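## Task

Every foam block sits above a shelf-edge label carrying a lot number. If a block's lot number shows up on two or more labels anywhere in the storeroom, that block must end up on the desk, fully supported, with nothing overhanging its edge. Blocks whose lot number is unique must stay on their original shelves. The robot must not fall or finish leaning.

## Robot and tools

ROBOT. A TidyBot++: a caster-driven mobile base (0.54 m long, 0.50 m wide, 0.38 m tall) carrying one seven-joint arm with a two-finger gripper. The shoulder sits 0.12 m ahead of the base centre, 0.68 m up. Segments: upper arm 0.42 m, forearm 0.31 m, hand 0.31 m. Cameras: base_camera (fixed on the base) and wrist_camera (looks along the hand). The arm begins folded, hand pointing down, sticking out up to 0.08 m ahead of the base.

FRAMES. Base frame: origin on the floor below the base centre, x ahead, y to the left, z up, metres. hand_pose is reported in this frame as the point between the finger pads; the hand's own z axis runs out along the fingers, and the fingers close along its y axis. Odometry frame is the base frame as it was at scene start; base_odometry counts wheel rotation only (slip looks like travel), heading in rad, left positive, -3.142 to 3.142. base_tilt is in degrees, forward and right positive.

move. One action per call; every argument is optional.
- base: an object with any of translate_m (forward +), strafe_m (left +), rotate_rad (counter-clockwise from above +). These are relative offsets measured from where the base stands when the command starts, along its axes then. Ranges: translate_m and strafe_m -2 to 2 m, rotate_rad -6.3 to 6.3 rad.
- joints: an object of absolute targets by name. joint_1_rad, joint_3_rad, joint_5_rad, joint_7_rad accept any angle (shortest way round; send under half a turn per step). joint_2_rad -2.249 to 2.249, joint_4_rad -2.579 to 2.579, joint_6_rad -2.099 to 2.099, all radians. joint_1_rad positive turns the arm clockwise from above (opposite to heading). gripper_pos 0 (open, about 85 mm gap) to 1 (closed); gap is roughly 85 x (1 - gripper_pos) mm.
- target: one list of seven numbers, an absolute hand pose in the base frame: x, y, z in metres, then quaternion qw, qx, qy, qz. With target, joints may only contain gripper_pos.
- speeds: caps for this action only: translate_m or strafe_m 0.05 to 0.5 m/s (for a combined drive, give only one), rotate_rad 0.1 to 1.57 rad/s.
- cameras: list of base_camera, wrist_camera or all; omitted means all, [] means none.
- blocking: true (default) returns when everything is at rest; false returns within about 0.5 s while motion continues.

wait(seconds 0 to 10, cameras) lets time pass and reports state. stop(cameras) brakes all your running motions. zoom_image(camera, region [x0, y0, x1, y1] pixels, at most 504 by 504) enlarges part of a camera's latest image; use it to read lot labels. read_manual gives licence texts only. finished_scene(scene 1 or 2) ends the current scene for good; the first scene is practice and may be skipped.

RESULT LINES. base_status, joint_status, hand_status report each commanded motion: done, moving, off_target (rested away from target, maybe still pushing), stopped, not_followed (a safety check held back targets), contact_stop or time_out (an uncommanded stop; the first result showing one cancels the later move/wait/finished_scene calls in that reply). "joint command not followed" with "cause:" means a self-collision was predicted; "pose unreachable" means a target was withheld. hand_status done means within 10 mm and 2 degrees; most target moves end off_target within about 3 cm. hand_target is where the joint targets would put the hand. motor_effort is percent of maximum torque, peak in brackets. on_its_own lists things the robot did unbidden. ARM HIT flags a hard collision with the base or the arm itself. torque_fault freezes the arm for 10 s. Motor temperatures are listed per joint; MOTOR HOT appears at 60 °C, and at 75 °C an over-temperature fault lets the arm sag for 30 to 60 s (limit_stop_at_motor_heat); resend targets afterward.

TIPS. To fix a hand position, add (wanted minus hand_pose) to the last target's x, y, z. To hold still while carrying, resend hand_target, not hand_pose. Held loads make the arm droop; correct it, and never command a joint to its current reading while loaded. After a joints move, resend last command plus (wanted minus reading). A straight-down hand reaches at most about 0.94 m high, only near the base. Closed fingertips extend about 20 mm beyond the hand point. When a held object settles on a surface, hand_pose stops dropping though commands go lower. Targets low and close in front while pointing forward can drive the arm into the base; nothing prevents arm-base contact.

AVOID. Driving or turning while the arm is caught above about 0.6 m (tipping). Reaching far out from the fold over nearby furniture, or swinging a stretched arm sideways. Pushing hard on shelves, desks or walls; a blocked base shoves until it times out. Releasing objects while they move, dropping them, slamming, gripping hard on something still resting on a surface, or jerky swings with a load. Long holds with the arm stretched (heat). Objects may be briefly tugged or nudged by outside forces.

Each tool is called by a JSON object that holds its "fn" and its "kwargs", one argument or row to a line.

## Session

{"fn": "move", "kwargs": {

}}

Scene clock: 0.00 s.
Motor temperatures (°C): [37 35 30 37 40 37 42]
base_odometry: x=+0.000 y=+0.000 heading=+0.000
base_tilt: forward=-0.4 right=+0.6
base_status: not commanded
joint_positions: joint_1_rad=-0.038 joint_2_rad=-0.374 joint_3_rad=+3.113 joint_4_rad=-2.523 joint_5_rad=-0.004 joint_6_rad=-0.911 joint_7_rad=+1.592 gripper_pos=+0.000
joint_status: not commanded
motor_effort: joint_1_rad=-1 joint_2_rad=-1 joint_3_rad=+1 joint_4_rad=+15 joint_5_rad=+1 joint_6_rad=+1 joint_7_rad=+0
hand_pose: x=+0.2532 y=+0.0103 z=+0.5912 quat_wxyz=(+0.003, +0.998, +0.042, +0.041) (m; base frame)
hand_target: x=+0.2524 y=+0.0102 z=+0.5907 quat_wxyz=(+0.003, +0.998, +0.042, +0.040) (m; base frame)
hand_status: not commanded
pictures: base_camera, wrist_camera
Images, in order (width x height): base_camera 644x364, wrist_camera 644x476.

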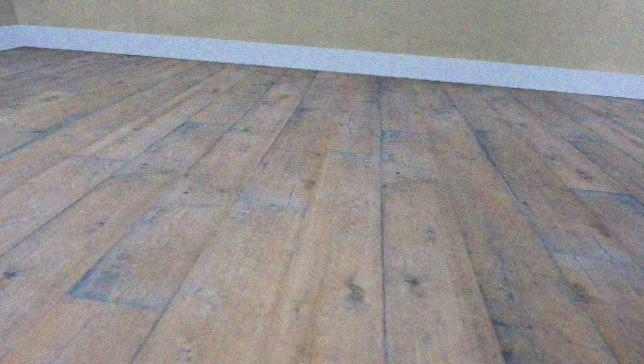

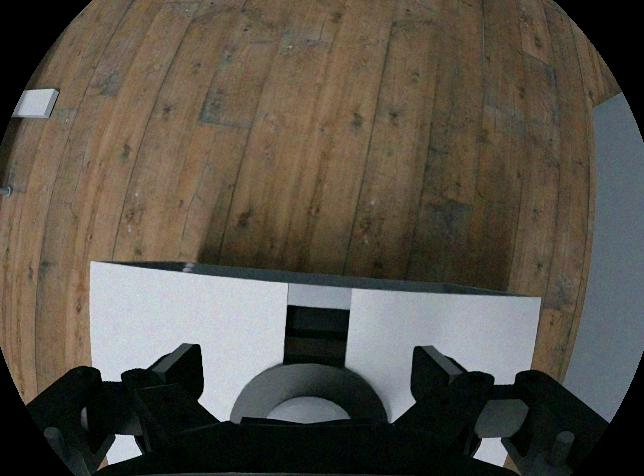

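{"fn": "move", "kwargs": {
  "joints": {"joint_1_rad": 0.0, "joint_2_rad": -0.7, "joint_3_rad": 3.14, "joint_4_rad": -2.1, "joint_5_rad": 0.0, "joint_6_rad": -0.45, "joint_7_rad": 1.571},
  "base": {"rotate_rad": -1.1}
}}

{"fn": "move", "kwargs": {
  "base": {"rotate_rad": -1.3}
}}

{"fn": "move", "kwargs": {
  "base": {"rotate_rad": -1.3}
}}

{"fn": "move", "kwargs": {
  "base": {"rotate_rad": -1.3}
}}

Scene clock: 2.93 s.
Motor temperatures (°C): [37 35 30 37 40 37 42]
move: done
base_odometry: x=+0.000 y=+0.000 heading=-1.099
base_tilt: forward=-0.3 right=+0.6
base_status: done
joint_positions: joint_1_rad=-0.015 joint_2_rad=-0.687 joint_3_rad=+3.130 joint_4_rad=-2.111 joint_5_rad=-0.004 joint_6_rad=-0.507 joint_7_rad=+1.592 gripper_pos=+0.000
joint_status: all done
motor_effort: joint_1_rad=+0(2) joint_2_rad=+2(3) joint_3_rad=+1(2) joint_4_rad=+22(23) joint_5_rad=+0(2) joint_6_rad=+8(9) joint_7_rad=+0(1)
hand_pose: x=+0.4542 y=+0.0120 z=+0.9431 quat_wxyz=(+0.000, +0.822, +0.020, +0.569) (m; base frame)
hand_target: x=+0.4569 y=+0.0021 z=+0.9713 quat_wxyz=(+0.000, +0.799, +0.001, +0.602) (m; base frame)
hand_status: not commanded
pictures: base_camera, wrist_camera
Images, in order (width x height): base_camera 644x364, wrist_camera 644x476.

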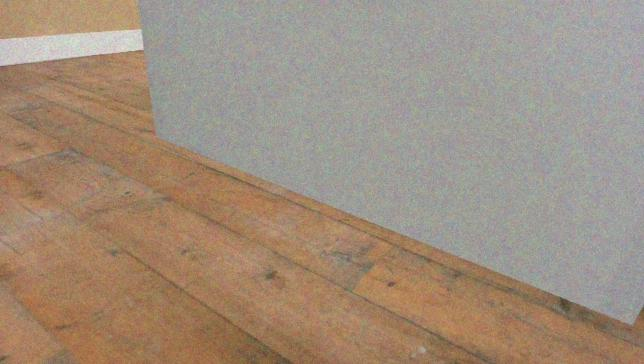

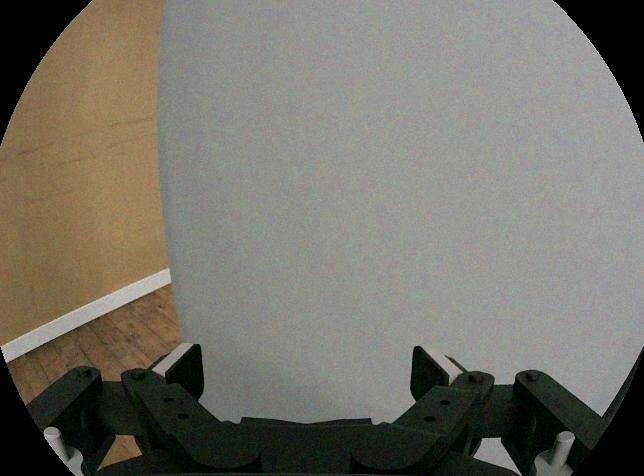

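Scene clock: 5.07 s.
Motor temperatures (°C): [37 35 30 37 40 37 42]
move: done
base_odometry: x=+0.000 y=+0.000 heading=-2.398
base_tilt: forward=-0.4 right=+0.6
base_status: done
joint_positions: joint_1_rad=-0.013 joint_2_rad=-0.687 joint_3_rad=+3.133 joint_4_rad=-2.111 joint_5_rad=-0.004 joint_6_rad=-0.505 joint_7_rad=+1.592 gripper_pos=+0.000
joint_status: not commanded
motor_effort: joint_1_rad=+0(1) joint_2_rad=+1(2) joint_3_rad=+1(3) joint_4_rad=+21(23) joint_5_rad=+1(1) joint_6_rad=+8(9) joint_7_rad=+0(1)
hand_pose: x=+0.4546 y=+0.0102 z=+0.9439 quat_wxyz=(+0.001, +0.822, +0.017, +0.570) (m; base frame)
hand_target: x=+0.4569 y=+0.0021 z=+0.9713 quat_wxyz=(+0.000, +0.799, +0.001, +0.602) (m; base frame)
hand_status: not commanded
pictures: base_camera, wrist_camera
Images, in order (width x height): base_camera 644x364, wrist_camera 644x476.

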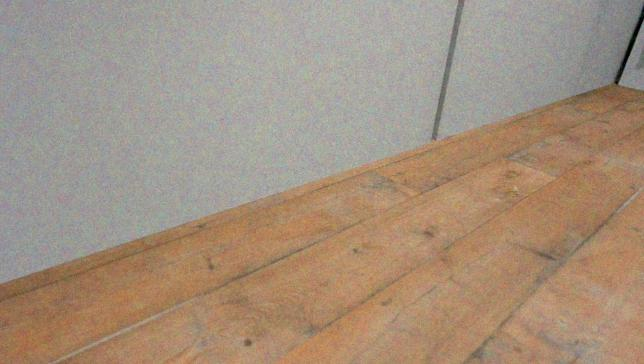

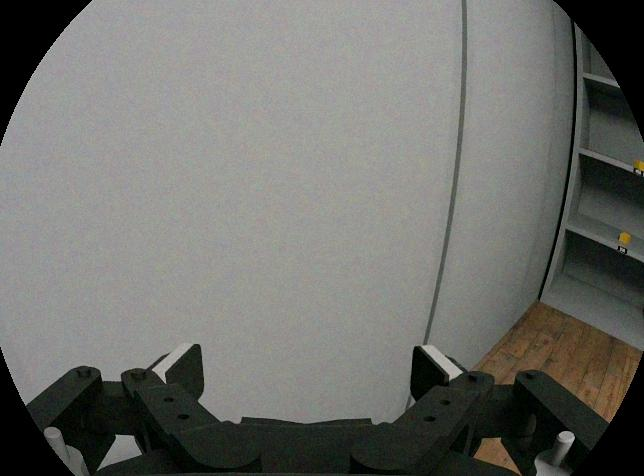

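Scene clock: 7.20 s.
Motor temperatures (°C): [37 35 30 37 40 37 42]
move: done
base_odometry: x=+0.000 y=+0.000 heading=+2.586
base_tilt: forward=-0.3 right=+0.6
base_status: done
joint_positions: joint_1_rad=-0.012 joint_2_rad=-0.687 joint_3_rad=+3.134 joint_4_rad=-2.111 joint_5_rad=-0.004 joint_6_rad=-0.504 joint_7_rad=+1.592 gripper_pos=+0.000
joint_status: not commanded
motor_effort: joint_1_rad=+0(1) joint_2_rad=+2(2) joint_3_rad=+1(2) joint_4_rad=+22(23) joint_5_rad=+1(1) joint_6_rad=+7(9) joint_7_rad=+0(1)
hand_pose: x=+0.4547 y=+0.0092 z=+0.9441 quat_wxyz=(+0.001, +0.821, +0.016, +0.570) (m; base frame)
hand_target: x=+0.4569 y=+0.0021 z=+0.9713 quat_wxyz=(+0.000, +0.799, +0.001, +0.602) (m; base frame)
hand_status: not commanded
pictures: base_camera, wrist_camera
Images, in order (width x height): base_camera 644x364, wrist_camera 644x476.

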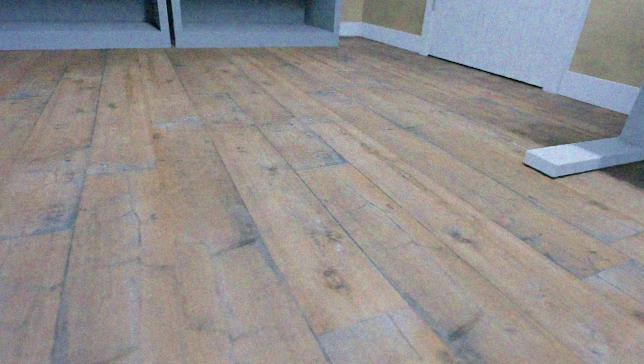

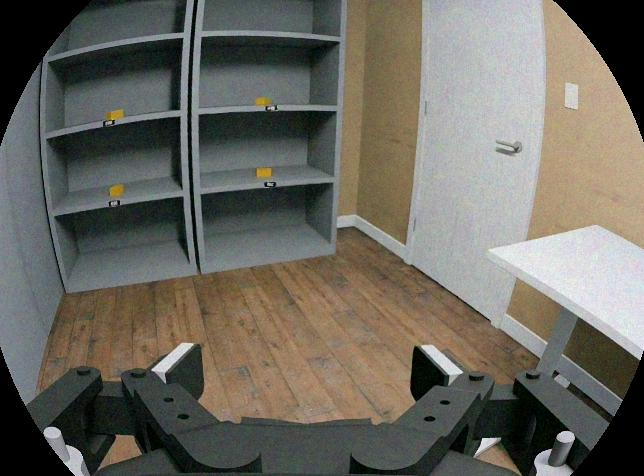

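Scene clock: 9.33 s.
Motor temperatures (°C): [37 35 30 37 40 37 42]
move: done
base_odometry: x=+0.000 y=+0.000 heading=+1.287
base_tilt: forward=-0.3 right=+0.6
base_status: done
joint_positions: joint_1_rad=-0.012 joint_2_rad=-0.687 joint_3_rad=+3.135 joint_4_rad=-2.111 joint_5_rad=-0.004 joint_6_rad=-0.504 joint_7_rad=+1.592 gripper_pos=+0.000
joint_status: not commanded
motor_effort: joint_1_rad=+0(1) joint_2_rad=+2(2) joint_3_rad=+1(2) joint_4_rad=+22(23) joint_5_rad=+1(1) joint_6_rad=+8(9) joint_7_rad=-1(1)
hand_pose: x=+0.4547 y=+0.0086 z=+0.9441 quat_wxyz=(+0.001, +0.821, +0.016, +0.570) (m; base frame)
hand_target: x=+0.4569 y=+0.0021 z=+0.9713 quat_wxyz=(+0.000, +0.799, +0.001, +0.602) (m; base frame)
hand_status: not commanded
pictures: base_camera, wrist_camera
Images, in order (width x height): base_camera 644x364, wrist_camera 644x476.

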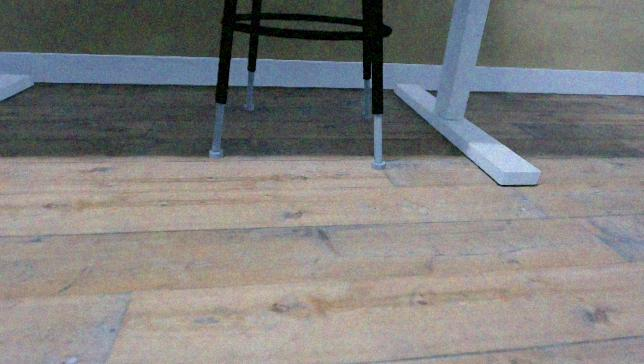

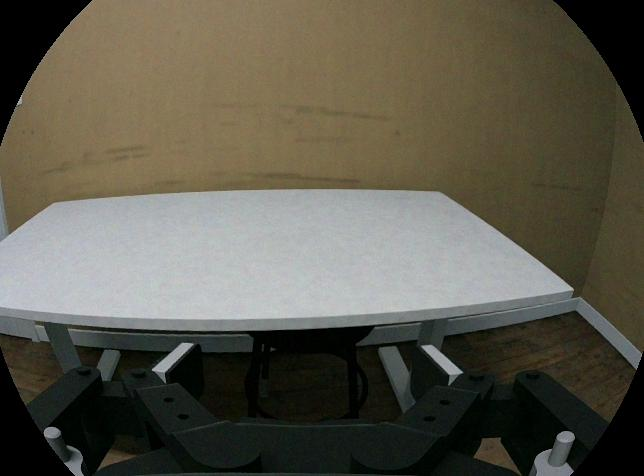

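{"fn": "move", "kwargs": {
  "base": {"translate_m": -0.1, "strafe_m": 0.85, "rotate_rad": 1.72}
}}

Scene clock: 17.13 s.
Motor temperatures (°C): [37 35 30 37 40 37 42]
move: done
base_odometry: x=-0.844 y=+0.142 heading=+3.009
base_tilt: forward=-0.3 right=+0.6
base_status: done
joint_positions: joint_1_rad=-0.011 joint_2_rad=-0.688 joint_3_rad=+3.140 joint_4_rad=-2.111 joint_5_rad=-0.004 joint_6_rad=-0.503 joint_7_rad=+1.592 gripper_pos=+0.000
joint_status: not commanded
motor_effort: joint_1_rad=-1(1) joint_2_rad=+2(4) joint_3_rad=+1(3) joint_4_rad=+23(23) joint_5_rad=+1(1) joint_6_rad=+8(9) joint_7_rad=+0(1)
hand_pose: x=+0.4545 y=+0.0065 z=+0.9450 quat_wxyz=(+0.001, +0.821, +0.013, +0.571) (m; base frame)
hand_target: x=+0.4569 y=+0.0021 z=+0.9713 quat_wxyz=(+0.000, +0.799, +0.001, +0.602) (m; base frame)
hand_status: not commanded
pictures: base_camera, wrist_camera
Images, in order (width x height): base_camera 644x364, wrist_camera 644x476.

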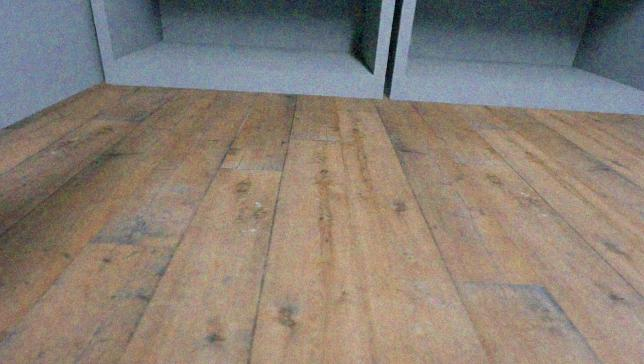

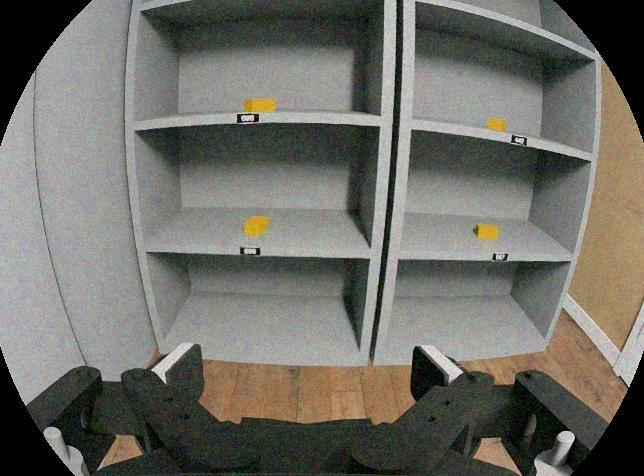

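{"fn": "zoom_image", "kwargs": {
  "camera": "wrist_camera",
  "region": [208, 88, 288, 148]
}}

{"fn": "zoom_image", "kwargs": {
  "camera": "wrist_camera",
  "region": [210, 206, 290, 266]
}}

{"fn": "zoom_image", "kwargs": {
  "camera": "wrist_camera",
  "region": [470, 106, 550, 166]
}}

{"fn": "zoom_image", "kwargs": {
  "camera": "wrist_camera",
  "region": [460, 212, 540, 272]
}}

Scaled by 6.300.

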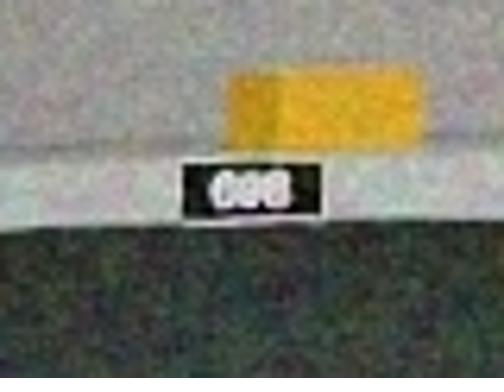

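Scaled by 6.300.

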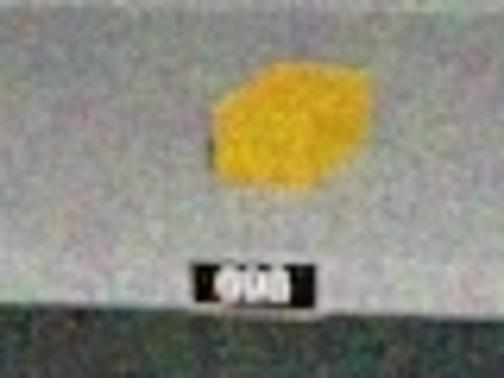

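Scaled by 6.300.

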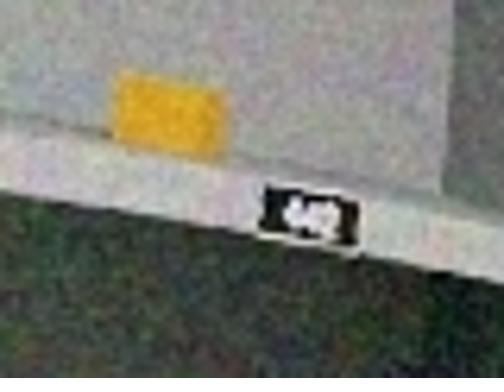

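Scaled by 6.300.

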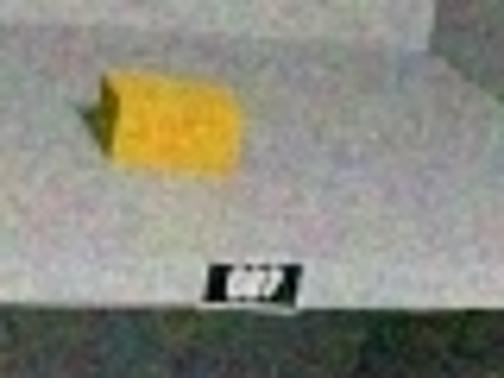

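{"fn": "move", "kwargs": {
  "base": {"translate_m": 0.48, "strafe_m": -0.24}
}}

Scene clock: 20.10 s.
Motor temperatures (°C): [37 35 30 37 40 37 42]
move: done
base_odometry: x=-1.288 y=+0.443 heading=+3.009
base_tilt: forward=-0.3 right=+0.6
base_status: done
joint_positions: joint_1_rad=-0.011 joint_2_rad=-0.691 joint_3_rad=+3.140 joint_4_rad=-2.111 joint_5_rad=-0.004 joint_6_rad=-0.502 joint_7_rad=+1.592 gripper_pos=+0.000
joint_status: not commanded
motor_effort: joint_1_rad=+0(1) joint_2_rad=+2(4) joint_3_rad=+1(3) joint_4_rad=+22(23) joint_5_rad=+1(1) joint_6_rad=+8(9) joint_7_rad=-1(1)
hand_pose: x=+0.4538 y=+0.0065 z=+0.9464 quat_wxyz=(+0.001, +0.820, +0.013, +0.573) (m; base frame)
hand_target: x=+0.4569 y=+0.0021 z=+0.9713 quat_wxyz=(+0.000, +0.799, +0.001, +0.602) (m; base frame)
hand_status: not commanded
pictures: base_camera, wrist_camera
Images, in order (width x height): base_camera 644x364, wrist_camera 644x476.

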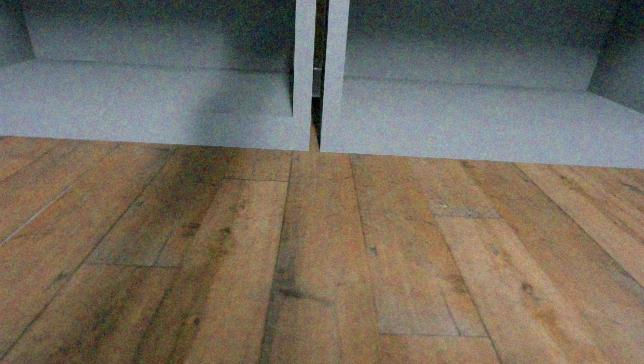

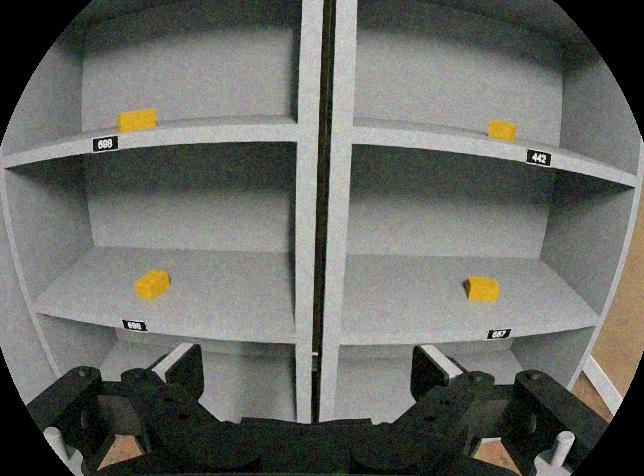

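{"fn": "zoom_image", "kwargs": {
  "camera": "wrist_camera",
  "region": [85, 128, 125, 158]
}}

{"fn": "zoom_image", "kwargs": {
  "camera": "wrist_camera",
  "region": [114, 310, 154, 340]
}}

{"fn": "zoom_image", "kwargs": {
  "camera": "wrist_camera",
  "region": [519, 142, 559, 172]
}}

{"fn": "zoom_image", "kwargs": {
  "camera": "wrist_camera",
  "region": [479, 319, 519, 349]
}}

Scaled by 12.600.

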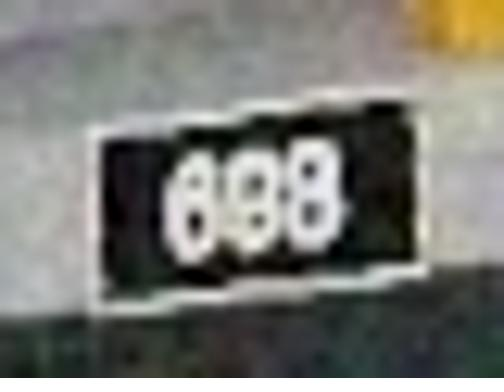

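Scaled by 12.600.

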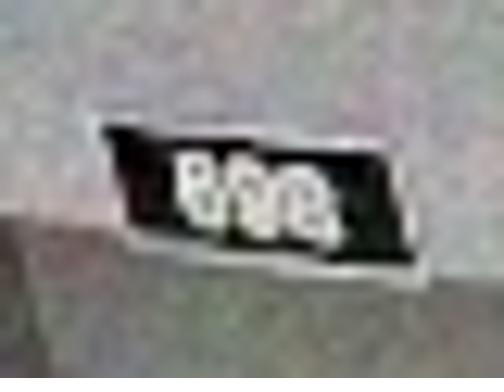

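Scaled by 12.600.

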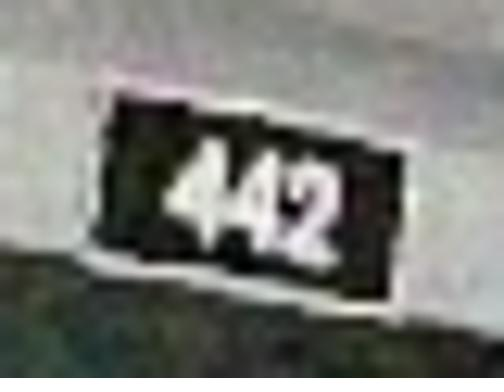

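Scaled by 12.600.

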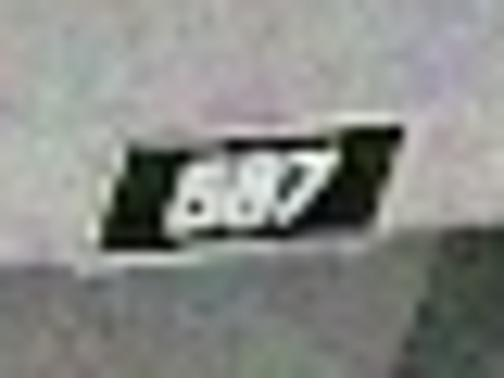

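{"fn": "move", "kwargs": {
  "base": {"translate_m": 0.14, "strafe_m": 0.39},
  "joints": {"joint_1_rad": 0.0, "joint_2_rad": -0.7, "joint_3_rad": 3.14, "joint_4_rad": -2.1, "joint_5_rad": 0.0, "joint_6_rad": -0.6, "joint_7_rad": 1.571}
}}

Scene clock: 23.43 s.
Motor temperatures (°C): [37 35 30 37 40 37 42]
move: done
base_odometry: x=-1.479 y=+0.075 heading=+3.009
base_tilt: forward=-0.3 right=+0.6
base_status: done
joint_positions: joint_1_rad=-0.011 joint_2_rad=-0.692 joint_3_rad=+3.140 joint_4_rad=-2.106 joint_5_rad=-0.004 joint_6_rad=-0.602 joint_7_rad=+1.592 gripper_pos=+0.000
joint_status: all done
motor_effort: joint_1_rad=+0(2) joint_2_rad=+2(4) joint_3_rad=+1(3) joint_4_rad=+22(25) joint_5_rad=+1(1) joint_6_rad=+8(11) joint_7_rad=+0(1)
hand_pose: x=+0.4420 y=+0.0066 z=+0.9207 quat_wxyz=(+0.001, +0.846, +0.014, +0.533) (m; base frame)
hand_target: x=+0.4408 y=+0.0020 z=+0.9275 quat_wxyz=(+0.000, +0.841, +0.001, +0.540) (m; base frame)
hand_status: not commanded
pictures: base_camera, wrist_camera
Images, in order (width x height): base_camera 644x364, wrist_camera 644x476.

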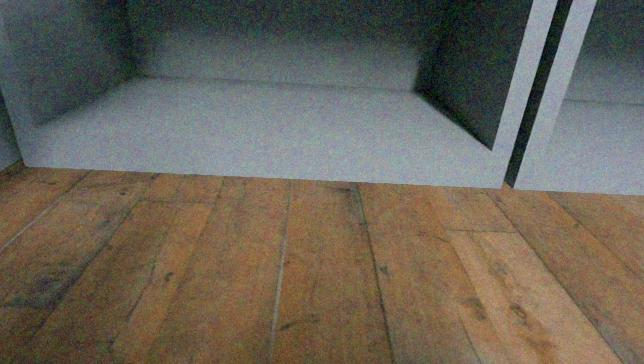

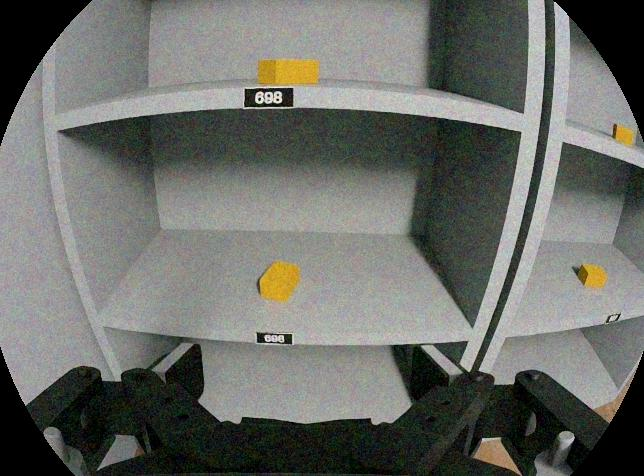

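{"fn": "zoom_image", "kwargs": {
  "camera": "wrist_camera",
  "region": [240, 82, 300, 112]
}}

{"fn": "zoom_image", "kwargs": {
  "camera": "wrist_camera",
  "region": [250, 326, 300, 351]
}}

{"fn": "zoom_image", "kwargs": {
  "camera": "wrist_camera",
  "region": [220, 230, 340, 310]
}}

{"fn": "zoom_image", "kwargs": {
  "camera": "wrist_camera",
  "region": [240, 45, 340, 115]
}}

Scaled by 8.400.

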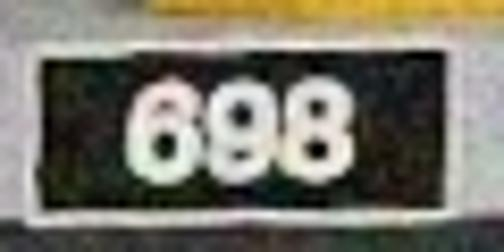

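Scaled by 10.080.

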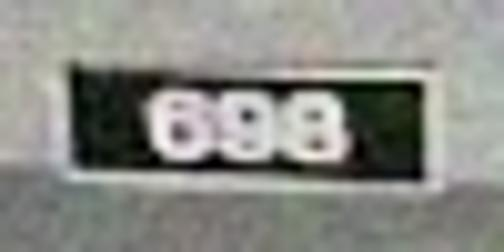

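Scaled by 4.200.

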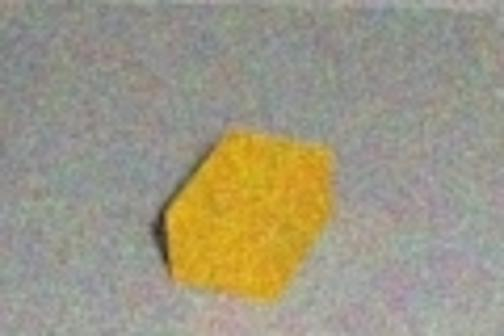

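Scaled by 5.040.

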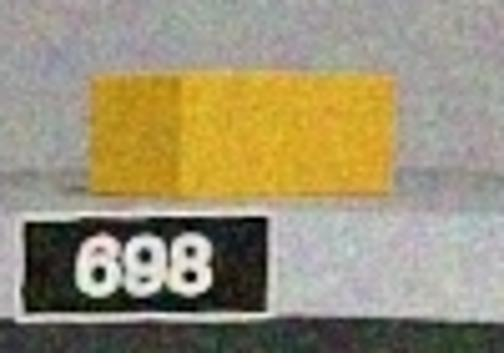

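{"fn": "zoom_image", "kwargs": {
  "camera": "wrist_camera",
  "region": [252, 256, 308, 306]
}}

{"fn": "zoom_image", "kwargs": {
  "camera": "wrist_camera",
  "region": [254, 52, 324, 90]
}}

Scaled by 9.000.

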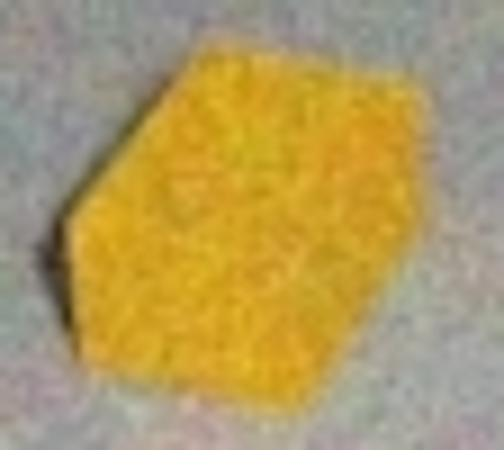

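Scaled by 7.200.

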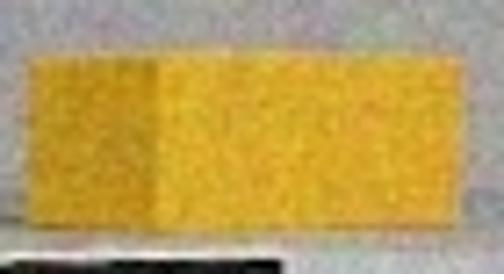

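{"fn": "move", "kwargs": {
  "base": {"translate_m": 0.15, "strafe_m": 0.168},
  "joints": {"joint_1_rad": -0.358, "joint_2_rad": 0.277, "joint_3_rad": 3.14, "joint_4_rad": -0.747, "joint_5_rad": 1.02, "joint_6_rad": -1.585, "joint_7_rad": 0.61, "gripper_pos": 0}
}}

Scene clock: 33.43 s.
Motor temperatures (°C): [37 35 30 37 40 37 42]
move: done
base_odometry: x=-1.649 y=-0.072 heading=+3.009
base_tilt: forward=-0.3 right=+0.6
base_status: done
joint_positions: joint_1_rad=-0.339 joint_2_rad=+0.253 joint_3_rad=+3.139 joint_4_rad=-0.765 joint_5_rad=+0.954 joint_6_rad=-1.533 joint_7_rad=+0.654 gripper_pos=+0.000
joint_status: all done
motor_effort: joint_1_rad=+0(2) joint_2_rad=-26(27) joint_3_rad=+1(3) joint_4_rad=+16(23) joint_5_rad=+7(7) joint_6_rad=+5(9) joint_7_rad=+0(1)
hand_pose: x=+0.6537 y=-0.0782 z=+1.1066 quat_wxyz=(+0.207, +0.782, -0.353, +0.470) (m; base frame)
hand_target: x=+0.6469 y=-0.0839 z=+1.1082 quat_wxyz=(+0.230, +0.764, -0.378, +0.469) (m; base frame)
hand_status: not commanded
pictures: base_camera, wrist_camera
Images, in order (width x height): base_camera 644x364, wrist_camera 644x476.

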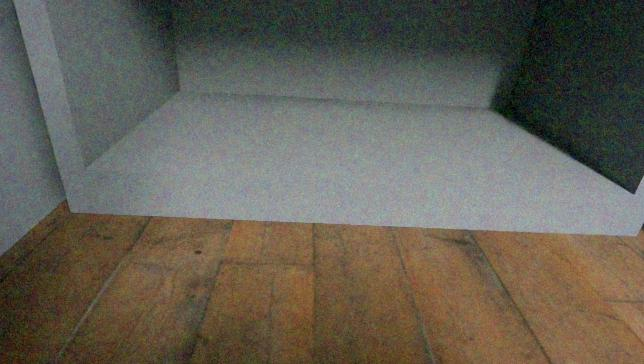

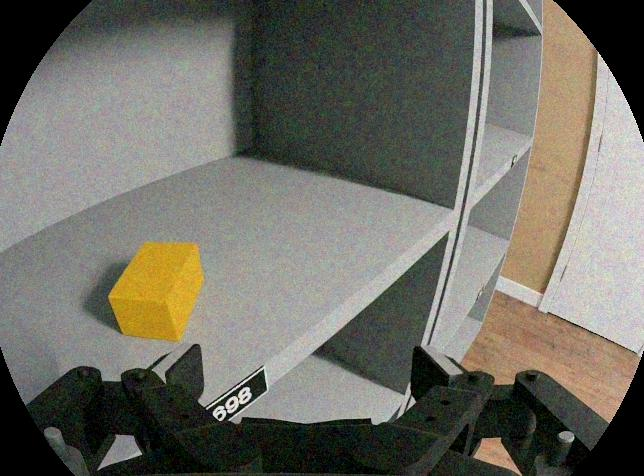

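{"fn": "move", "kwargs": {
  "cameras": ["wrist_camera"]
}}

Scene clock: 35.63 s.
Motor temperatures (°C): [37 35 30 37 40 37 42]
base_odometry: x=-1.649 y=-0.072 heading=+3.009
base_tilt: forward=-0.3 right=+0.6
base_status: done
joint_positions: joint_1_rad=-0.339 joint_2_rad=+0.253 joint_3_rad=+3.139 joint_4_rad=-0.765 joint_5_rad=+0.955 joint_6_rad=-1.535 joint_7_rad=+0.653 gripper_pos=+0.000
joint_status: all done
motor_effort: joint_1_rad=-1(2) joint_2_rad=-24(27) joint_3_rad=+1(3) joint_4_rad=+16(23) joint_5_rad=+7(7) joint_6_rad=+5(9) joint_7_rad=+0(1)
hand_pose: x=+0.6532 y=-0.0787 z=+1.1068 quat_wxyz=(+0.207, +0.782, -0.354, +0.470) (m; base frame)
hand_target: x=+0.6469 y=-0.0839 z=+1.1082 quat_wxyz=(+0.230, +0.764, -0.378, +0.469) (m; base frame)
hand_status: not commanded
pictures: wrist_camera
Images, in order (width x height): wrist_camera 644x476.

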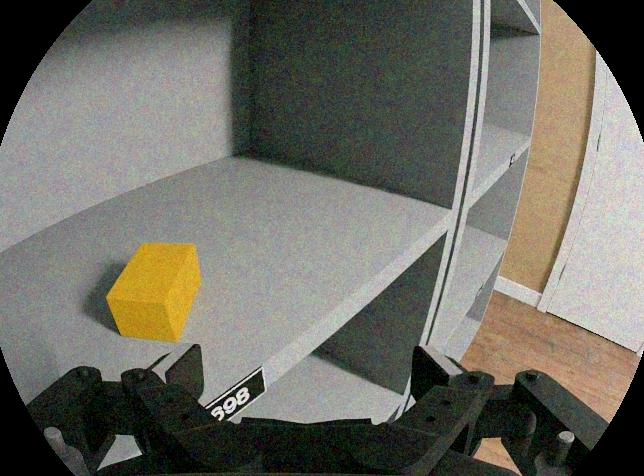

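{"fn": "zoom_image", "kwargs": {
  "camera": "wrist_camera",
  "region": [60, 220, 260, 360]
}}

Scaled by 2.520.

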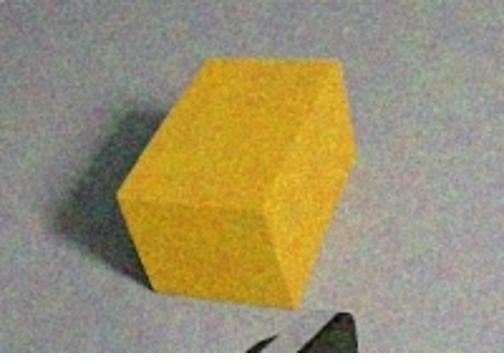

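{"fn": "move", "kwargs": {
  "base": {"translate_m": 0.2},
  "speeds": {"translate_m": 0.3},
  "cameras": ["wrist_camera"]
}}

Scene clock: 39.37 s.
Motor temperatures (°C): [37 35 30 37 40 37 42]
move: done
base_odometry: x=-1.848 y=-0.046 heading=+3.010
base_tilt: forward=-0.3 right=+0.6
base_status: done
joint_positions: joint_1_rad=-0.341 joint_2_rad=+0.268 joint_3_rad=+3.139 joint_4_rad=-0.762 joint_5_rad=+0.957 joint_6_rad=-1.539 joint_7_rad=+0.653 gripper_pos=+0.000
joint_status: not commanded
motor_effort: joint_1_rad=+0(1) joint_2_rad=-26(28) joint_3_rad=+1(2) joint_4_rad=+16(18) joint_5_rad=+7(7) joint_6_rad=+5(6) joint_7_rad=+0(1)
hand_pose: x=+0.6579 y=-0.0765 z=+1.1008 quat_wxyz=(+0.212, +0.784, -0.353, +0.465) (m; base frame)
hand_target: x=+0.6469 y=-0.0839 z=+1.1082 quat_wxyz=(+0.230, +0.764, -0.378, +0.469) (m; base frame)
hand_status: not commanded
pictures: wrist_camera
Images, in order (width x height): wrist_camera 644x476.

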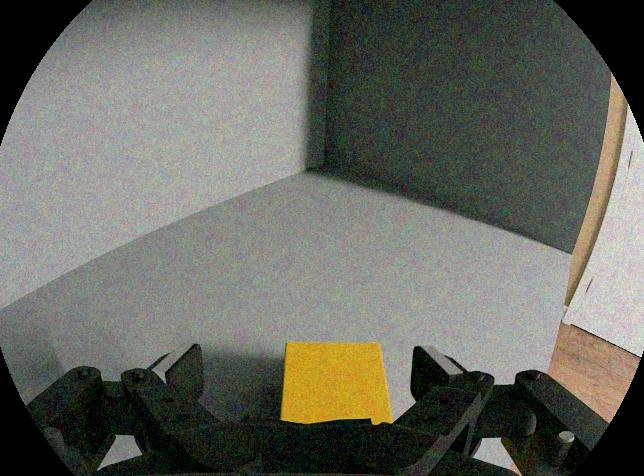

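{"fn": "zoom_image", "kwargs": {
  "camera": "wrist_camera",
  "region": [240, 320, 440, 460]
}}

Scaled by 2.520.

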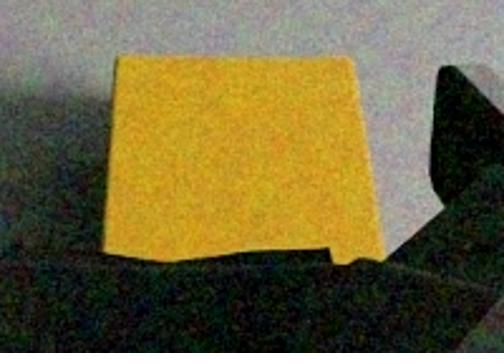

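{"fn": "move", "kwargs": {
  "base": {"translate_m": -0.004, "strafe_m": -0.02},
  "speeds": {"strafe_m": 0.05},
  "cameras": ["wrist_camera"]
}}

{"fn": "zoom_image", "kwargs": {
  "camera": "wrist_camera",
  "region": [240, 320, 440, 460]
}}

Scene clock: 42.03 s.
Motor temperatures (°C): [37 35 30 37 40 37 42]
move: done
base_odometry: x=-1.841 y=-0.026 heading=+3.010
base_tilt: forward=-0.3 right=+0.6
base_status: done
joint_positions: joint_1_rad=-0.345 joint_2_rad=+0.268 joint_3_rad=+3.139 joint_4_rad=-0.762 joint_5_rad=+0.959 joint_6_rad=-1.539 joint_7_rad=+0.653 gripper_pos=+0.000
joint_status: not commanded
motor_effort: joint_1_rad=+0(2) joint_2_rad=-26(28) joint_3_rad=+1(3) joint_4_rad=+16(18) joint_5_rad=+7(8) joint_6_rad=+5(5) joint_7_rad=+0(1)
hand_pose: x=+0.6581 y=-0.0746 z=+1.1012 quat_wxyz=(+0.211, +0.784, -0.351, +0.466) (m; base frame)
hand_target: x=+0.6469 y=-0.0839 z=+1.1082 quat_wxyz=(+0.230, +0.764, -0.378, +0.469) (m; base frame)
hand_status: not commanded
pictures: wrist_camera
Images, in order (width x height): wrist_camera 644x476.

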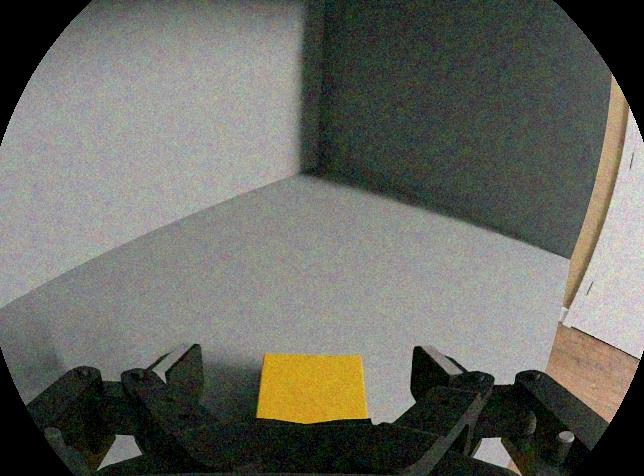

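Scaled by 2.520.

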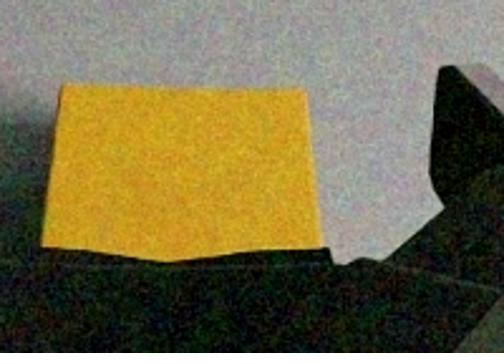

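{"fn": "move", "kwargs": {
  "base": {"translate_m": -0.004, "strafe_m": -0.0045},
  "speeds": {"strafe_m": 0.05},
  "joints": {"joint_1_rad": -0.36, "joint_2_rad": 0.205, "joint_3_rad": 3.14, "joint_4_rad": -0.977, "joint_5_rad": 1.02, "joint_6_rad": -1.405, "joint_7_rad": 0.49},
  "cameras": ["wrist_camera"]
}}

Scene clock: 43.80 s.
Motor temperatures (°C): [37 35 30 37 40 37 42]
move: done
base_odometry: x=-1.837 y=-0.022 heading=+3.010
base_tilt: forward=-0.3 right=+0.6
base_status: done
joint_positions: joint_1_rad=-0.346 joint_2_rad=+0.214 joint_3_rad=+3.139 joint_4_rad=-0.949 joint_5_rad=+0.960 joint_6_rad=-1.458 joint_7_rad=+0.535 gripper_pos=+0.000
joint_status: all done
motor_effort: joint_1_rad=+0(2) joint_2_rad=-25(30) joint_3_rad=+1(3) joint_4_rad=+18(19) joint_5_rad=+7(9) joint_6_rad=+4(6) joint_7_rad=+0(1)
hand_pose: x=+0.6569 y=-0.0730 z=+1.0686 quat_wxyz=(+0.206, +0.784, -0.353, +0.467) (m; base frame)
hand_target: x=+0.6649 y=-0.0721 z=+1.0834 quat_wxyz=(+0.207, +0.767, -0.346, +0.500) (m; base frame)
hand_status: not commanded
pictures: wrist_camera
Images, in order (width x height): wrist_camera 644x476.

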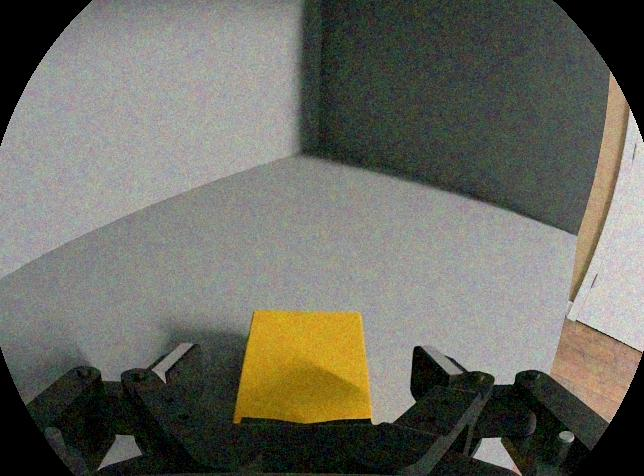

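{"fn": "move", "kwargs": {
  "base": {"translate_m": 0.004, "strafe_m": -0.005},
  "speeds": {"strafe_m": 0.05},
  "joints": {"joint_1_rad": -0.36, "joint_2_rad": 0.184, "joint_3_rad": 3.14, "joint_4_rad": -1.086, "joint_5_rad": 1.03, "joint_6_rad": -1.353, "joint_7_rad": 0.421},
  "cameras": ["wrist_camera"]
}}

Scene clock: 45.27 s.
Motor temperatures (°C): [37 35 30 37 40 37 42]
move: done
base_odometry: x=-1.840 y=-0.017 heading=+3.010
base_tilt: forward=-0.3 right=+0.6
base_status: done
joint_positions: joint_1_rad=-0.349 joint_2_rad=+0.191 joint_3_rad=+3.139 joint_4_rad=-1.058 joint_5_rad=+0.967 joint_6_rad=-1.408 joint_7_rad=+0.466 gripper_pos=+0.000
joint_status: all done
motor_effort: joint_1_rad=+0(4) joint_2_rad=-24(26) joint_3_rad=+1(3) joint_4_rad=+18(19) joint_5_rad=+8(9) joint_6_rad=+4(5) joint_7_rad=+0(1)
hand_pose: x=+0.6575 y=-0.0706 z=+1.0443 quat_wxyz=(+0.204, +0.786, -0.350, +0.467) (m; base frame)
hand_target: x=+0.6672 y=-0.0701 z=+1.0587 quat_wxyz=(+0.205, +0.769, -0.342, +0.500) (m; base frame)
hand_status: not commanded
pictures: wrist_camera
Images, in order (width x height): wrist_camera 644x476.

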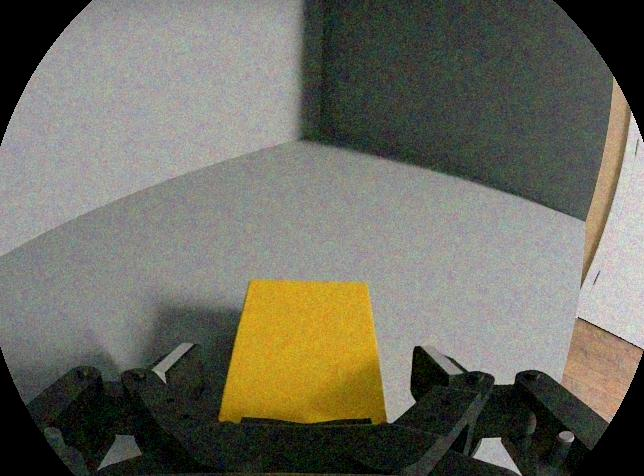

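{"fn": "move", "kwargs": {
  "joints": {"gripper_pos": 0.62},
  "cameras": ["wrist_camera"]
}}

Scene clock: 46.23 s.
Motor temperatures (°C): [37 35 30 37 40 37 42]
move: off_target
base_odometry: x=-1.840 y=-0.017 heading=+3.010
base_tilt: forward=-0.3 right=+0.6
base_status: not commanded
joint_positions: joint_1_rad=-0.349 joint_2_rad=+0.189 joint_3_rad=+3.139 joint_4_rad=-1.059 joint_5_rad=+0.968 joint_6_rad=-1.406 joint_7_rad=+0.464 gripper_pos=+0.420
joint_status: gripper_pos off_target (ended at +0.420, target +0.620)
motor_effort: joint_1_rad=+0(1) joint_2_rad=-24(25) joint_3_rad=+1(1) joint_4_rad=+18(19) joint_5_rad=+8(8) joint_6_rad=+4(4) joint_7_rad=+0(1)
hand_pose: x=+0.6573 y=-0.0709 z=+1.0459 quat_wxyz=(+0.203, +0.785, -0.351, +0.469) (m; base frame)
hand_target: x=+0.6672 y=-0.0701 z=+1.0587 quat_wxyz=(+0.205, +0.769, -0.342, +0.500) (m; base frame)
hand_status: not commanded
pictures: wrist_camera
Images, in order (width x height): wrist_camera 644x476.

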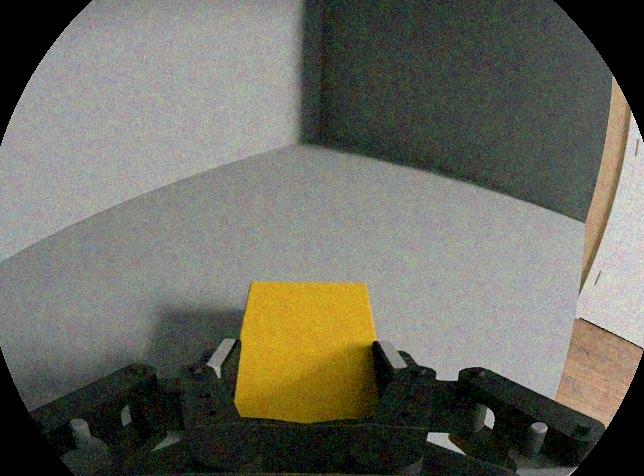

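{"fn": "move", "kwargs": {
  "joints": {"joint_1_rad": -0.36, "joint_2_rad": 0.28, "joint_3_rad": 3.14, "joint_4_rad": -0.747, "joint_5_rad": 1.02, "joint_6_rad": -1.585, "joint_7_rad": 0.69},
  "cameras": ["wrist_camera"]
}}

Scene clock: 48.00 s.
Motor temperatures (°C): [37 35 30 37 40 37 42]
move: done
base_odometry: x=-1.840 y=-0.017 heading=+3.010
base_tilt: forward=-0.3 right=+0.6
base_status: not commanded
joint_positions: joint_1_rad=-0.349 joint_2_rad=+0.252 joint_3_rad=+3.139 joint_4_rad=-0.764 joint_5_rad=+0.968 joint_6_rad=-1.535 joint_7_rad=+0.645 gripper_pos=+0.420
joint_status: all done
motor_effort: joint_1_rad=-1(2) joint_2_rad=-26(26) joint_3_rad=+1(2) joint_4_rad=+17(20) joint_5_rad=+7(9) joint_6_rad=+5(6) joint_7_rad=+0(1)
hand_pose: x=+0.6524 y=-0.0763 z=+1.1108 quat_wxyz=(+0.207, +0.778, -0.355, +0.475) (m; base frame)
hand_target: x=+0.6483 y=-0.0824 z=+1.1068 quat_wxyz=(+0.249, +0.780, -0.346, +0.459) (m; base frame)
hand_status: not commanded
pictures: wrist_camera
Images, in order (width x height): wrist_camera 644x476.

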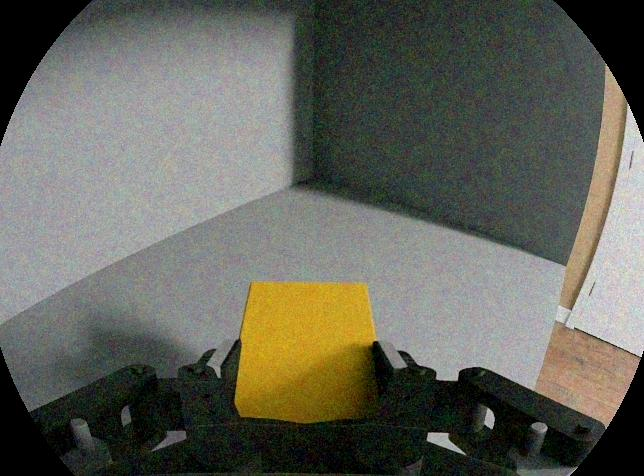

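{"fn": "move", "kwargs": {
  "base": {"translate_m": -0.45, "strafe_m": -0.14},
  "joints": {"gripper_pos": 0.72},
  "cameras": ["wrist_camera"]
}}

Scene clock: 51.33 s.
Motor temperatures (°C): [37 35 30 37 40 37 42]
move: off_target
base_odometry: x=-1.376 y=+0.063 heading=+3.011
base_tilt: forward=-0.3 right=+0.6
base_status: done
joint_positions: joint_1_rad=-0.350 joint_2_rad=+0.262 joint_3_rad=+3.139 joint_4_rad=-0.761 joint_5_rad=+0.968 joint_6_rad=-1.541 joint_7_rad=+0.647 gripper_pos=+0.420
joint_status: gripper_pos off_target (ended at +0.420, target +0.720)
motor_effort: joint_1_rad=+0(2) joint_2_rad=-26(29) joint_3_rad=+1(2) joint_4_rad=+17(18) joint_5_rad=+7(8) joint_6_rad=+5(6) joint_7_rad=+0(1)
hand_pose: x=+0.6549 y=-0.0753 z=+1.1060 quat_wxyz=(+0.211, +0.780, -0.354, +0.470) (m; base frame)
hand_target: x=+0.6483 y=-0.0824 z=+1.1068 quat_wxyz=(+0.249, +0.780, -0.346, +0.459) (m; base frame)
hand_status: not commanded
pictures: wrist_camera
Images, in order (width x height): wrist_camera 644x476.

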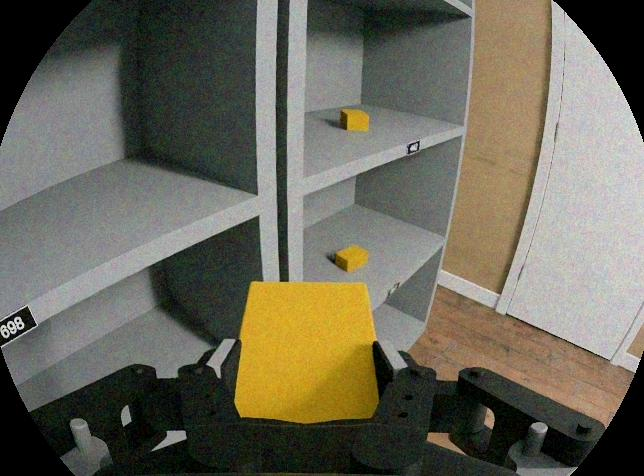

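{"fn": "move", "kwargs": {
  "base": {"translate_m": -0.87, "strafe_m": -0.12, "rotate_rad": -1.574},
  "joints": {"joint_1_rad": 0.0, "joint_2_rad": -0.6, "joint_3_rad": 3.14, "joint_4_rad": -1.9, "joint_5_rad": 0.0, "joint_6_rad": -0.5, "joint_7_rad": 1.571},
  "cameras": ["wrist_camera", "base_camera"]
}}

Scene clock: 55.23 s.
Motor temperatures (°C): [37 35 30 37 40 37 42]
move: done
base_odometry: x=-0.497 y=+0.068 heading=+1.436
base_tilt: forward=-0.3 right=+0.6
base_status: done
joint_positions: joint_1_rad=-0.017 joint_2_rad=-0.586 joint_3_rad=+3.142 joint_4_rad=-1.870 joint_5_rad=+0.069 joint_6_rad=-0.557 joint_7_rad=+1.528 gripper_pos=+0.420
joint_status: all done
motor_effort: joint_1_rad=+0(3) joint_2_rad=-1(31) joint_3_rad=+1(3) joint_4_rad=+22(23) joint_5_rad=+1(9) joint_6_rad=+9(10) joint_7_rad=+0(2)
hand_pose: x=+0.4876 y=-0.0043 z=+1.0389 quat_wxyz=(+0.014, +0.795, +0.001, +0.606) (m; base frame)
hand_target: x=+0.4875 y=+0.0022 z=+1.0424 quat_wxyz=(+0.000, +0.783, +0.001, +0.622) (m; base frame)
hand_status: not commanded
pictures: base_camera, wrist_camera
Images, in order (width x height): base_camera 644x364, wrist_camera 644x476.

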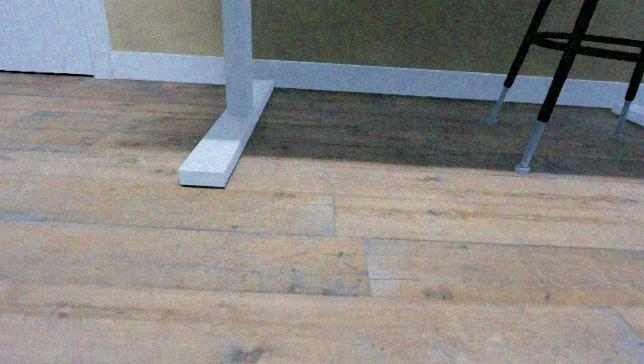

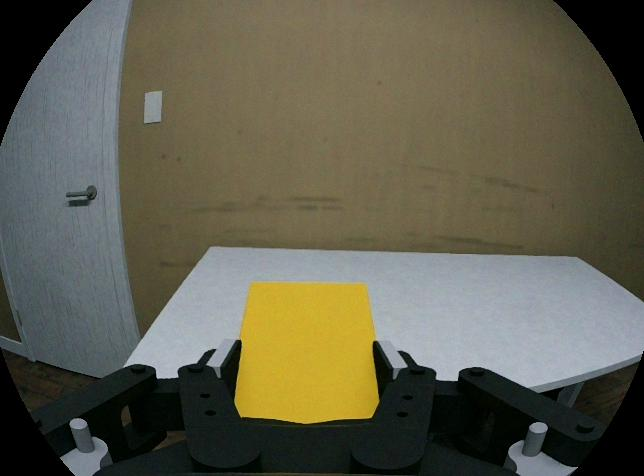

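{"fn": "move", "kwargs": {
  "base": {"translate_m": 0.394},
  "joints": {"joint_1_rad": 0.0, "joint_2_rad": -0.04, "joint_3_rad": 3.14, "joint_4_rad": -1.975, "joint_5_rad": 0.0, "joint_6_rad": -0.11, "joint_7_rad": 1.571},
  "cameras": ["wrist_camera"]
}}

Scene clock: 57.83 s.
Motor temperatures (°C): [37 35 30 37 40 37 42]
move: done
base_odometry: x=-0.444 y=+0.459 heading=+1.435
base_tilt: forward=-0.3 right=+0.6
base_status: done
joint_positions: joint_1_rad=-0.017 joint_2_rad=-0.045 joint_3_rad=+3.142 joint_4_rad=-1.946 joint_5_rad=+0.069 joint_6_rad=-0.168 joint_7_rad=+1.528 gripper_pos=+0.420
joint_status: all done
motor_effort: joint_1_rad=+0(2) joint_2_rad=-18(23) joint_3_rad=+0(2) joint_4_rad=+22(23) joint_5_rad=+1(2) joint_6_rad=+7(10) joint_7_rad=+0(1)
hand_pose: x=+0.6710 y=+0.0065 z=+0.8520 quat_wxyz=(+0.007, +0.859, +0.015, +0.512) (m; base frame)
hand_target: x=+0.6728 y=+0.0022 z=+0.8481 quat_wxyz=(+0.000, +0.853, +0.001, +0.521) (m; base frame)
hand_status: not commanded
pictures: wrist_camera
Images, in order (width x height): wrist_camera 644x476.

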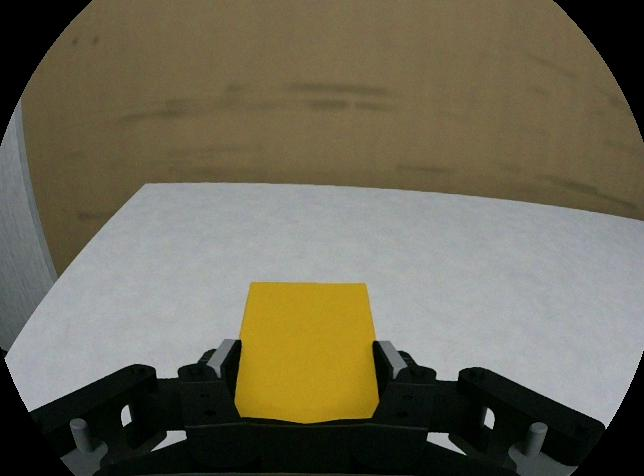

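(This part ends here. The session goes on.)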